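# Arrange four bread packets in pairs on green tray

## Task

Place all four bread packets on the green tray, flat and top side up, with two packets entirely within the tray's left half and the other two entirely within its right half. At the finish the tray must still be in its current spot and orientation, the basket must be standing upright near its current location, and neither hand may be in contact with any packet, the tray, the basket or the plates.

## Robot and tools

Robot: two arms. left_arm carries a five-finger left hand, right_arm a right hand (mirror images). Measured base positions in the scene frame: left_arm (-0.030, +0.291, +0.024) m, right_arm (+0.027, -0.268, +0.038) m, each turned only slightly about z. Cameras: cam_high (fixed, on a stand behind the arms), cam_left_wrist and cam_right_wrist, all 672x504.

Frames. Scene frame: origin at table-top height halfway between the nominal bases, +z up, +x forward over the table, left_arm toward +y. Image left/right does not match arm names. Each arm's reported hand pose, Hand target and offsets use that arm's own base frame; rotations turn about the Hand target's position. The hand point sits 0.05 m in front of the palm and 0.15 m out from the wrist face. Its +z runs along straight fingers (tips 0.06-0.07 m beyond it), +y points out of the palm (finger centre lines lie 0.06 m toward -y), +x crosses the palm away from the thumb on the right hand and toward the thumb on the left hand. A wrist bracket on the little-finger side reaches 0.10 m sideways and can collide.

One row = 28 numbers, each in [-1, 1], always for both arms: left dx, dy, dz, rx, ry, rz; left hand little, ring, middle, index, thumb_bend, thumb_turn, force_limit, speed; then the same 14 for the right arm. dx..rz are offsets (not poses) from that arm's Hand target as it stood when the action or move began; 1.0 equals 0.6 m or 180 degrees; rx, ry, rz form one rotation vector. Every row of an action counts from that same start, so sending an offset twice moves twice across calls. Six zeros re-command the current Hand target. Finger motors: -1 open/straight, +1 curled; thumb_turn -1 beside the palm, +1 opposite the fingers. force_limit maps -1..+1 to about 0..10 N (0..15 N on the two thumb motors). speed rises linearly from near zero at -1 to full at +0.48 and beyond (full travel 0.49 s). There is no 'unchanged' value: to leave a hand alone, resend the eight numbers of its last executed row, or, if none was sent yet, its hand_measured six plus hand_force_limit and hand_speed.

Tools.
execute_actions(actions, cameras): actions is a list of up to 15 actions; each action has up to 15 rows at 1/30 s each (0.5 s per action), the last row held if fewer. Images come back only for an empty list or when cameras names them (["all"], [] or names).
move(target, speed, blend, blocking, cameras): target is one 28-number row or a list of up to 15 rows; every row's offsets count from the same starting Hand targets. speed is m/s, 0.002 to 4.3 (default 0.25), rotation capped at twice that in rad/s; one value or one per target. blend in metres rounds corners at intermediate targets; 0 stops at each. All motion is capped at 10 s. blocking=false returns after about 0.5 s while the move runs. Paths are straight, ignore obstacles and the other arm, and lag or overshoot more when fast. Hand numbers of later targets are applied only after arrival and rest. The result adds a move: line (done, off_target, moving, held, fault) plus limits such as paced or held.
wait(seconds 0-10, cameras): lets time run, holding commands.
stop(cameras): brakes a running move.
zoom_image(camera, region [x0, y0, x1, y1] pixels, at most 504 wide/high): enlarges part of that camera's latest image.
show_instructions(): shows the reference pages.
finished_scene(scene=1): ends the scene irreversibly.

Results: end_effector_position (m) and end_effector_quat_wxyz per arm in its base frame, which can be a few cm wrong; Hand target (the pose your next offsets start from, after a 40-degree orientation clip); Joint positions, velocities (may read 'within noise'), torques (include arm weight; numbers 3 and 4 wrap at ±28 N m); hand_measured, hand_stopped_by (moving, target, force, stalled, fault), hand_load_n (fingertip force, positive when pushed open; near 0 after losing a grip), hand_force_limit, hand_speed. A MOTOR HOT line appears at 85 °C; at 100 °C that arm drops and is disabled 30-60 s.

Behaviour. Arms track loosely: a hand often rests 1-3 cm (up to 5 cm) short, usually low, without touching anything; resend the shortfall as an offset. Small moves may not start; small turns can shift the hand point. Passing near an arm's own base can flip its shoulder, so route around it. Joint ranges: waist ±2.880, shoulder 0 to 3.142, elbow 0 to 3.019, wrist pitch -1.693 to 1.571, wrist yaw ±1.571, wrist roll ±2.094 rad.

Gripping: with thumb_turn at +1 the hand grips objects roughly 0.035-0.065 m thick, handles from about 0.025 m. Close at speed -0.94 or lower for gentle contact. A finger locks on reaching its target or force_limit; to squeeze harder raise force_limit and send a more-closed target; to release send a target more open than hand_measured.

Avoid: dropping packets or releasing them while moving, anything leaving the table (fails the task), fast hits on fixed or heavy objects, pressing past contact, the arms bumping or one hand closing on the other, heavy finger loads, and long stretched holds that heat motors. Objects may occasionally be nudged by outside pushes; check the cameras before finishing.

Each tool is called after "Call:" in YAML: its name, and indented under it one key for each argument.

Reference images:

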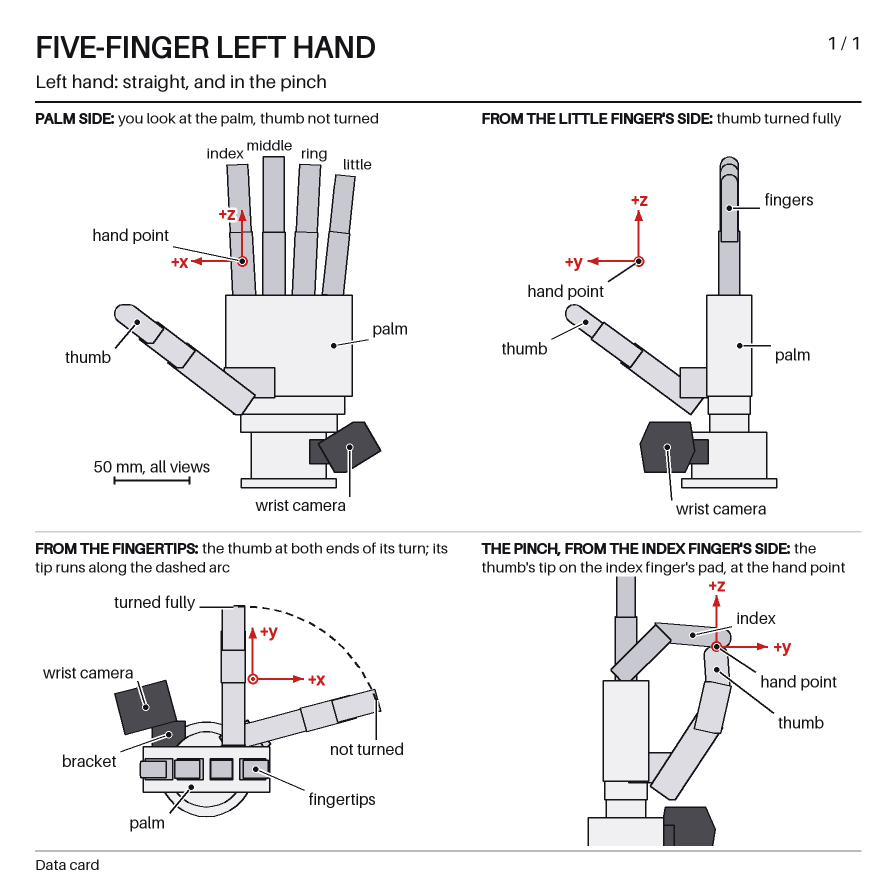

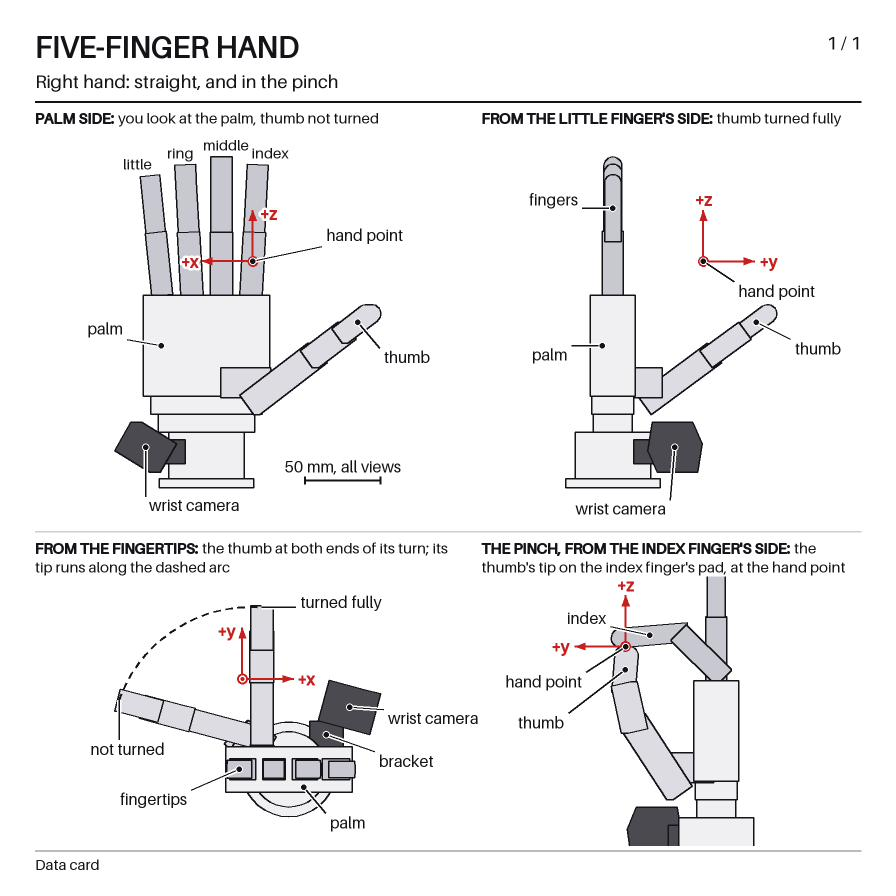

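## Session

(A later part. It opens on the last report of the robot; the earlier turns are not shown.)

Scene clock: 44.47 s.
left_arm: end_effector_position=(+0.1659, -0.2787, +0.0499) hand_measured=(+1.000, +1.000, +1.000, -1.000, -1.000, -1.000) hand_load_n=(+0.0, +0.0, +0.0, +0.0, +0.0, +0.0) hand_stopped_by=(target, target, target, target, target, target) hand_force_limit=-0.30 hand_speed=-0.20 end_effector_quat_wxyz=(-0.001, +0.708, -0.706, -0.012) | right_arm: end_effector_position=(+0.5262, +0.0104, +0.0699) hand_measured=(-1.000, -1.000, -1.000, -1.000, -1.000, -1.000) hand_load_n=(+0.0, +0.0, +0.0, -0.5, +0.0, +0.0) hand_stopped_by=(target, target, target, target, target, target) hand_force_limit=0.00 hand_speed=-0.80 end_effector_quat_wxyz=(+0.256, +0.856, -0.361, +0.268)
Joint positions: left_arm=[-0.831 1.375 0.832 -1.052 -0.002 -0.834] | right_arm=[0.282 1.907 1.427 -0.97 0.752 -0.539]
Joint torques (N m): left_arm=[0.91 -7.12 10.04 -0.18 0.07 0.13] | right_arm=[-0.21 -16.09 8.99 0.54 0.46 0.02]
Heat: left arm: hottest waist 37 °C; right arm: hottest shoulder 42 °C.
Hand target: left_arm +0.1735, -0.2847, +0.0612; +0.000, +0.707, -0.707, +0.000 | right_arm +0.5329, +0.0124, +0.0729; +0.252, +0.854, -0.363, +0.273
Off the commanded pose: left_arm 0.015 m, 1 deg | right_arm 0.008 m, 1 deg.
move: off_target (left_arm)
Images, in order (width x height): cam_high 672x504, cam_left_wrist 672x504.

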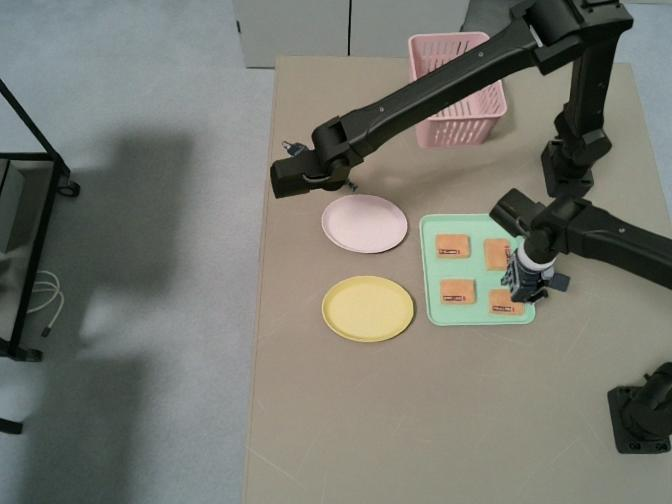

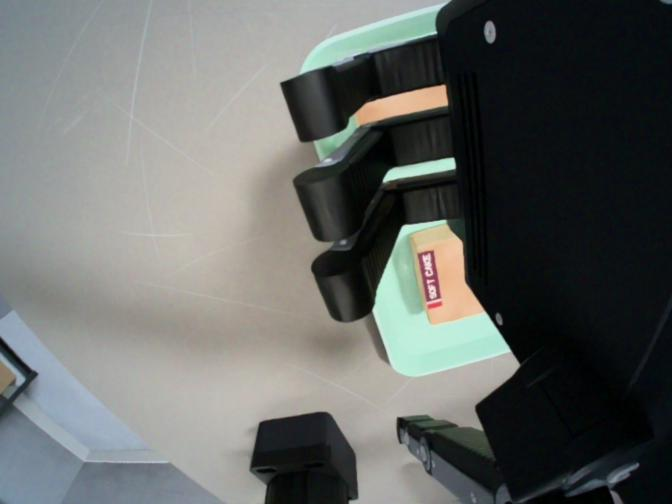

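Call:
move:
  target: [0.012,-0.034,-0.01,0,0,0,1,1,1,-1,-1,-1,-0.3,-0.2,0,0,0,0,0,0,-1,-1,-1,-1,-1,-1,0,-0.8]
  cameras: ["cam_high", "cam_left_wrist"]
  speed: 0.06

Call:
zoom_image:
  camera: "cam_high"
  region: [410, 180, 570, 340]

Scene clock: 55.27 s.
left_arm: end_effector_position=(+0.1705, -0.2879, +0.0497) hand_measured=(+1.000, +1.000, +1.000, -1.000, -1.000, -1.000) hand_load_n=(+0.0, +0.0, +0.0, +0.5, +0.0, +0.0) hand_stopped_by=(target, target, target, target, target, target) hand_force_limit=-0.30 hand_speed=-0.20 end_effector_quat_wxyz=(-0.002, +0.706, -0.708, -0.013) | right_arm: end_effector_position=(+0.5262, +0.0104, +0.0699) hand_measured=(-1.000, -1.000, -1.000, -1.000, -1.000, -1.000) hand_load_n=(+0.0, +0.0, +0.0, +0.0, +0.0, +0.0) hand_stopped_by=(target, target, target, target, target, target) hand_force_limit=0.00 hand_speed=-0.80 end_effector_quat_wxyz=(+0.256, +0.856, -0.361, +0.268)
Joint positions: left_arm=[-0.839 1.403 0.859 -1.052 -0.002 -0.837] | right_arm=[0.282 1.907 1.427 -0.97 0.752 -0.539]
Joint torques (N m): left_arm=[-1.2 -5.19 11.02 0.64 0.09 -0.12] | right_arm=[0.5 -15.68 8.95 0.46 0.53 0.02]
Heat: left arm: hottest waist 37 °C; right arm: hottest shoulder 42 °C.
Hand target: left_arm +0.1807, -0.3050, +0.0551; +0.000, +0.707, -0.707, +0.000 | right_arm +0.5329, +0.0124, +0.0729; +0.252, +0.854, -0.363, +0.273
Off the commanded pose: left_arm 0.021 m, 1 deg | right_arm 0.008 m, 1 deg.
move: off_target (left_arm)
Images, in order (width x height): cam_high 672x504, cam_left_wrist 672x504.

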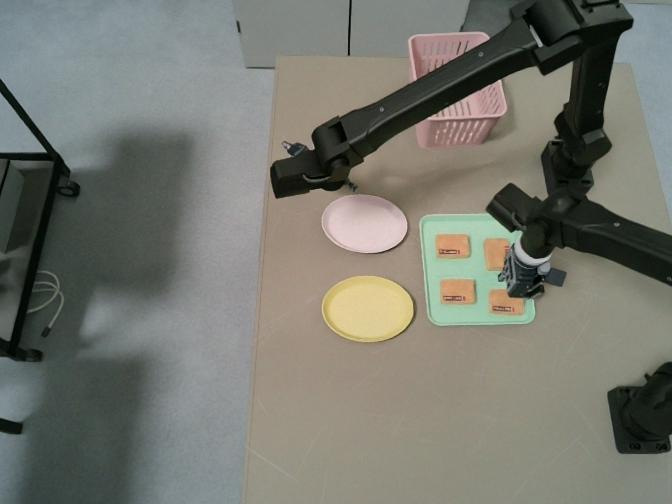

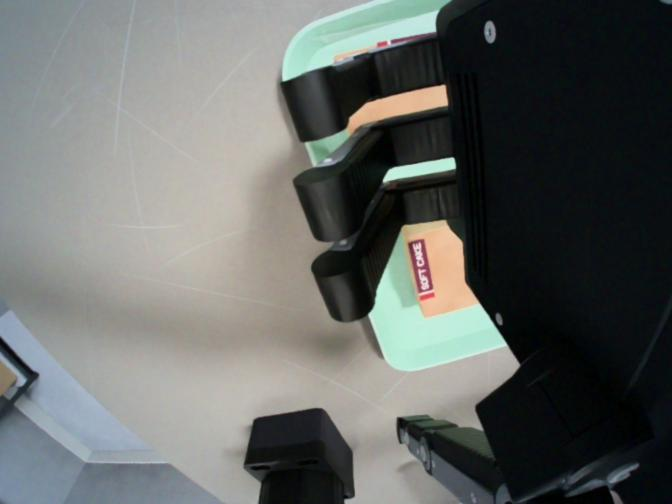

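Scaled by 3.150 from the camera's 672x504 image, which has a finer 960x720 frame.

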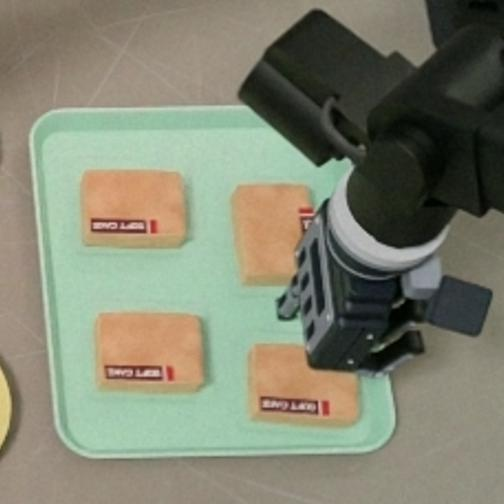

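Call:
move:
  target: [0.0,-0.012,0.0,0,0,0,1,1,1,-1,-1,-1,-0.3,-0.2,0,0,0,0,0,0,-1,-1,-1,-1,-1,-1,0,-0.8]
  cameras: ["cam_high"]
  speed: 0.06

Call:
zoom_image:
  camera: "cam_high"
  region: [410, 180, 570, 340]

Scene clock: 60.17 s.
left_arm: end_effector_position=(+0.1708, -0.2948, +0.0500) hand_measured=(+1.000, +1.000, +1.000, -1.000, -1.000, -1.000) hand_load_n=(+0.0, +0.0, +0.0, +0.0, +0.0, +0.0) hand_stopped_by=(target, target, target, target, target, target) hand_force_limit=-0.30 hand_speed=-0.20 end_effector_quat_wxyz=(-0.002, +0.706, -0.708, -0.012) | right_arm: end_effector_position=(+0.5262, +0.0104, +0.0699) hand_measured=(-1.000, -1.000, -1.000, -1.000, -1.000, -1.000) hand_load_n=(+0.0, +0.0, +0.0, +0.0, +0.0, +0.0) hand_stopped_by=(target, target, target, target, target, target) hand_force_limit=0.00 hand_speed=-0.80 end_effector_quat_wxyz=(+0.256, +0.856, -0.361, +0.268)
Joint positions: left_arm=[-0.852 1.416 0.873 -1.052 -0.002 -0.85] | right_arm=[0.282 1.907 1.427 -0.97 0.752 -0.539]
Joint torques (N m): left_arm=[-1.03 -5.19 11.08 0.79 0.06 -0.09] | right_arm=[0.5 -16.32 8.91 0.51 0.53 0.03]
Heat: left arm: hottest waist 37 °C; right arm: hottest shoulder 42 °C.
Hand target: left_arm +0.1807, -0.3123, +0.0552; +0.000, +0.707, -0.707, +0.000 | right_arm +0.5329, +0.0124, +0.0729; +0.252, +0.854, -0.363, +0.273
Off the commanded pose: left_arm 0.021 m, 1 deg | right_arm 0.008 m, 1 deg.
move: off_target (left_arm)
Images, in order (width x height): cam_high 672x504.

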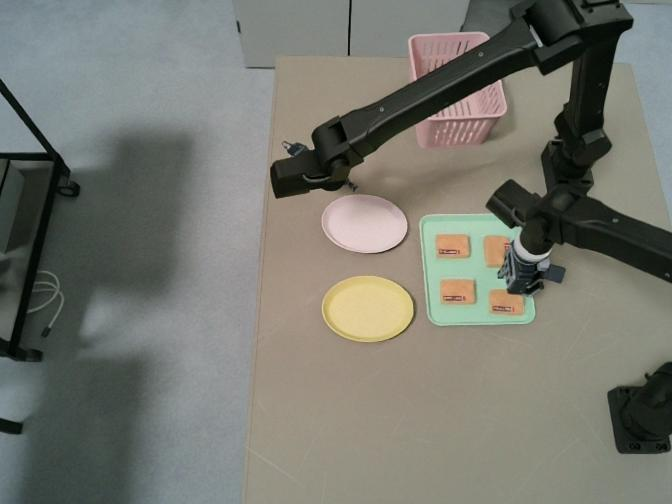

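Scaled by 3.150 from the camera's 672x504 image, which has a finer 960x720 frame.

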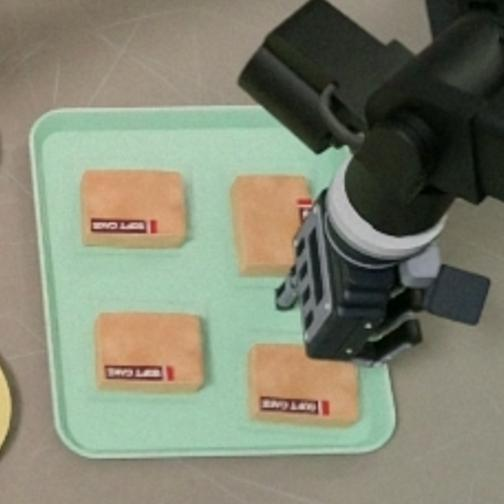

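Call:
move:
  target: [0.008,-0.0225,0.0,0,0,0,1,1,1,-1,-1,-1,-0.3,-0.2,0,0,0,0,0,0,-1,-1,-1,-1,-1,-1,0,-0.8]
  cameras: ["cam_high"]
  speed: 0.06

Call:
zoom_image:
  camera: "cam_high"
  region: [410, 180, 570, 340]

Scene clock: 61.87 s.
left_arm: end_effector_position=(+0.1763, -0.3085, +0.0503) hand_measured=(+1.000, +1.000, +1.000, -1.000, -1.000, -1.000) hand_load_n=(+0.0, +0.0, +0.0, +0.0, +0.0, +0.0) hand_stopped_by=(target, target, target, target, target, target) hand_force_limit=-0.30 hand_speed=-0.20 end_effector_quat_wxyz=(-0.002, +0.706, -0.708, -0.011) | right_arm: end_effector_position=(+0.5262, +0.0104, +0.0699) hand_measured=(-1.000, -1.000, -1.000, -1.000, -1.000, -1.000) hand_load_n=(+0.0, +0.0, +0.0, +0.0, +0.0, +0.0) hand_stopped_by=(target, target, target, target, target, target) hand_force_limit=0.00 hand_speed=-0.80 end_effector_quat_wxyz=(+0.256, +0.856, -0.361, +0.268)
Joint positions: left_arm=[-0.865 1.449 0.908 -1.052 -0.002 -0.863] | right_arm=[0.282 1.907 1.427 -0.97 0.752 -0.539]
Joint torques (N m): left_arm=[-0.56 -5.36 11.23 0.54 0.07 -0.09] | right_arm=[-0.09 -15.79 8.81 0.55 0.49 0.01]
Heat: left arm: hottest waist 37 °C; right arm: hottest shoulder 42 °C.
Hand target: left_arm +0.1855, -0.3258, +0.0551; +0.000, +0.707, -0.707, +0.000 | right_arm +0.5329, +0.0124, +0.0729; +0.252, +0.854, -0.363, +0.273
Off the commanded pose: left_arm 0.020 m, 1 deg | right_arm 0.008 m, 1 deg.
move: off_target (left_arm)
Images, in order (width x height): cam_high 672x504.

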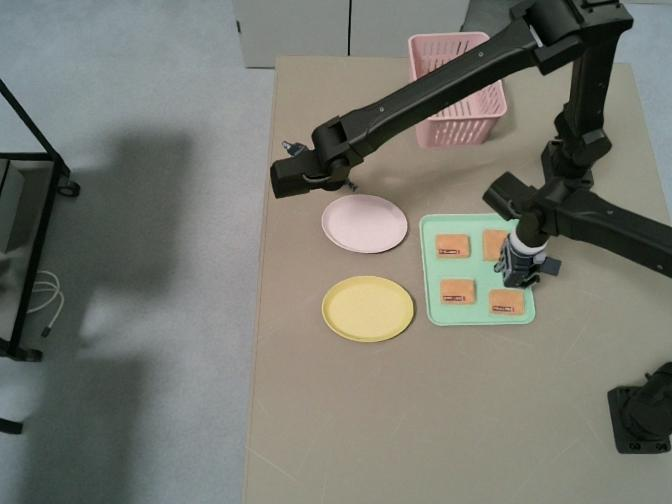

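Scaled by 3.150 from the camera's 672x504 image, which has a finer 960x720 frame.

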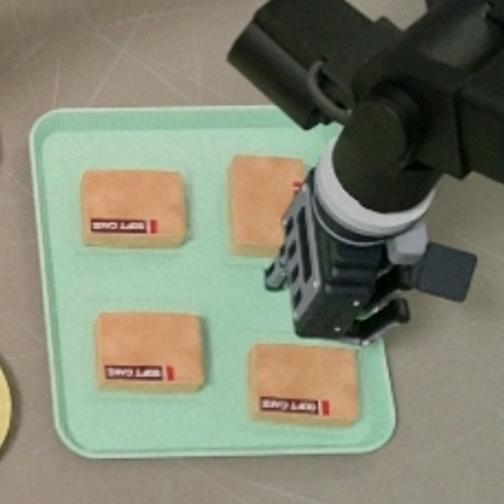

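Call:
move:
  target:
    - [-0.01,0.042,0.005,0,0,0,1,1,1,-1,-1,-1,-0.3,-0.2,0,0,0,0,0,0,-1,-1,-1,-1,-1,-1,0,-0.8]
    - [-0.01,0.042,0.2,0,0,0,1,1,1,-1,-1,-1,-0.3,-0.2,0,0,0,0,0,0,-1,-1,-1,-1,-1,-1,0,-0.8]
    - [-0.26,0.12,0.25,0,0,0,1,1,1,-1,-1,-1,-0.3,-0.2,0,0,0,0,0,0,-1,-1,-1,-1,-1,-1,0,-0.8]
  cameras: ["all"]
  speed: [0.06,0.2,0.25]
  blend: [0.005,0.04,0]

Call:
zoom_image:
  camera: "cam_high"
  region: [400, 200, 560, 340]

Scene clock: 67.23 s.
left_arm: end_effector_position=(+0.0321, -0.2566, +0.2058) hand_measured=(+1.000, +1.000, +1.000, -1.000, -1.000, -1.000) hand_load_n=(+0.0, +0.0, +0.0, +0.0, +0.0, +0.0) hand_stopped_by=(target, target, target, target, target, target) hand_force_limit=-0.30 hand_speed=-0.20 end_effector_quat_wxyz=(+0.004, +0.706, -0.708, +0.004) | right_arm: end_effector_position=(+0.5262, +0.0104, +0.0699) hand_measured=(-1.000, -1.000, -1.000, -1.000, -1.000, -1.000) hand_load_n=(+0.0, +0.0, +0.0, +0.0, +0.0, +0.0) hand_stopped_by=(target, target, target, target, target, target) hand_force_limit=0.00 hand_speed=-0.80 end_effector_quat_wxyz=(+0.256, +0.856, -0.361, +0.268)
Joint positions: left_arm=[-1.178 0.959 0.943 -1.546 0.004 -1.174] | right_arm=[0.282 1.907 1.427 -0.97 0.752 -0.539]
Joint torques (N m): left_arm=[-0.44 -2.26 9.2 -0.13 -0.11 -0.14] | right_arm=[-0.03 -15.56 8.85 0.61 0.53 0.01]
Heat: left arm: hottest waist 37 °C; right arm: hottest shoulder 42 °C.
Hand target: left_arm +0.0295, -0.2538, +0.2053; +0.000, +0.707, -0.707, +0.000 | right_arm +0.5329, +0.0124, +0.0729; +0.252, +0.854, -0.363, +0.273
Off the commanded pose: left_arm 0.004 m, 1 deg | right_arm 0.008 m, 1 deg.
move: done

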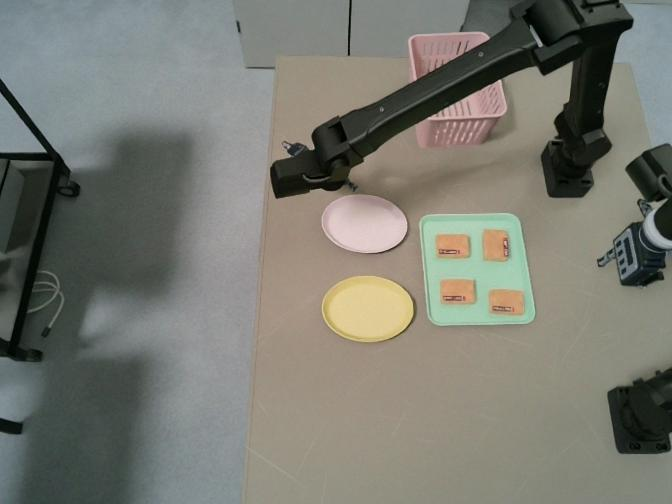

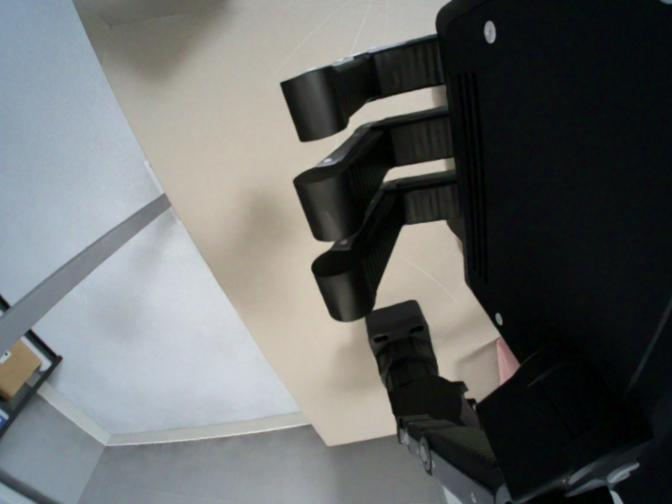

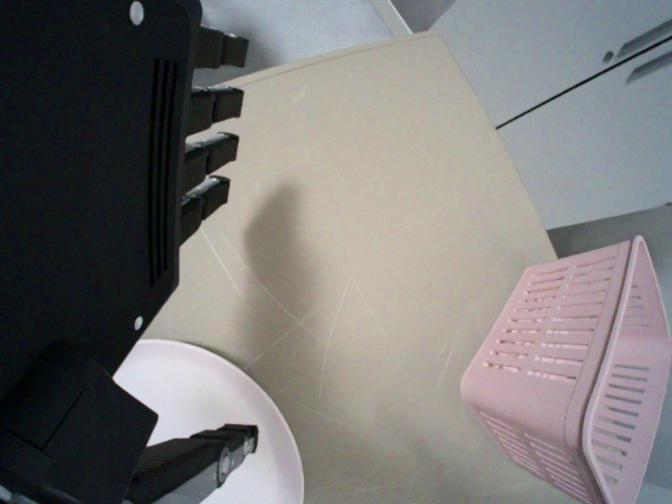

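Scaled by 3.150 from the camera's 672x504 image, which has a finer 960x720 frame.

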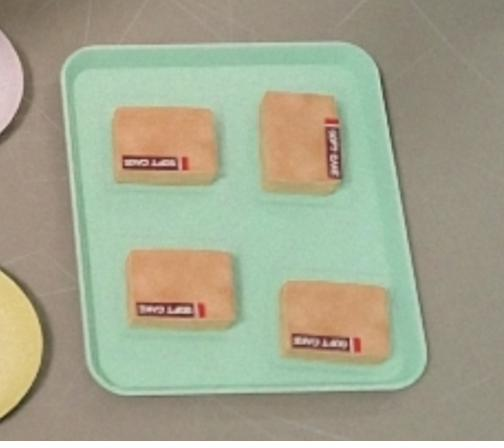

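Call:
finished_scene:

The scene is finished: the task was done.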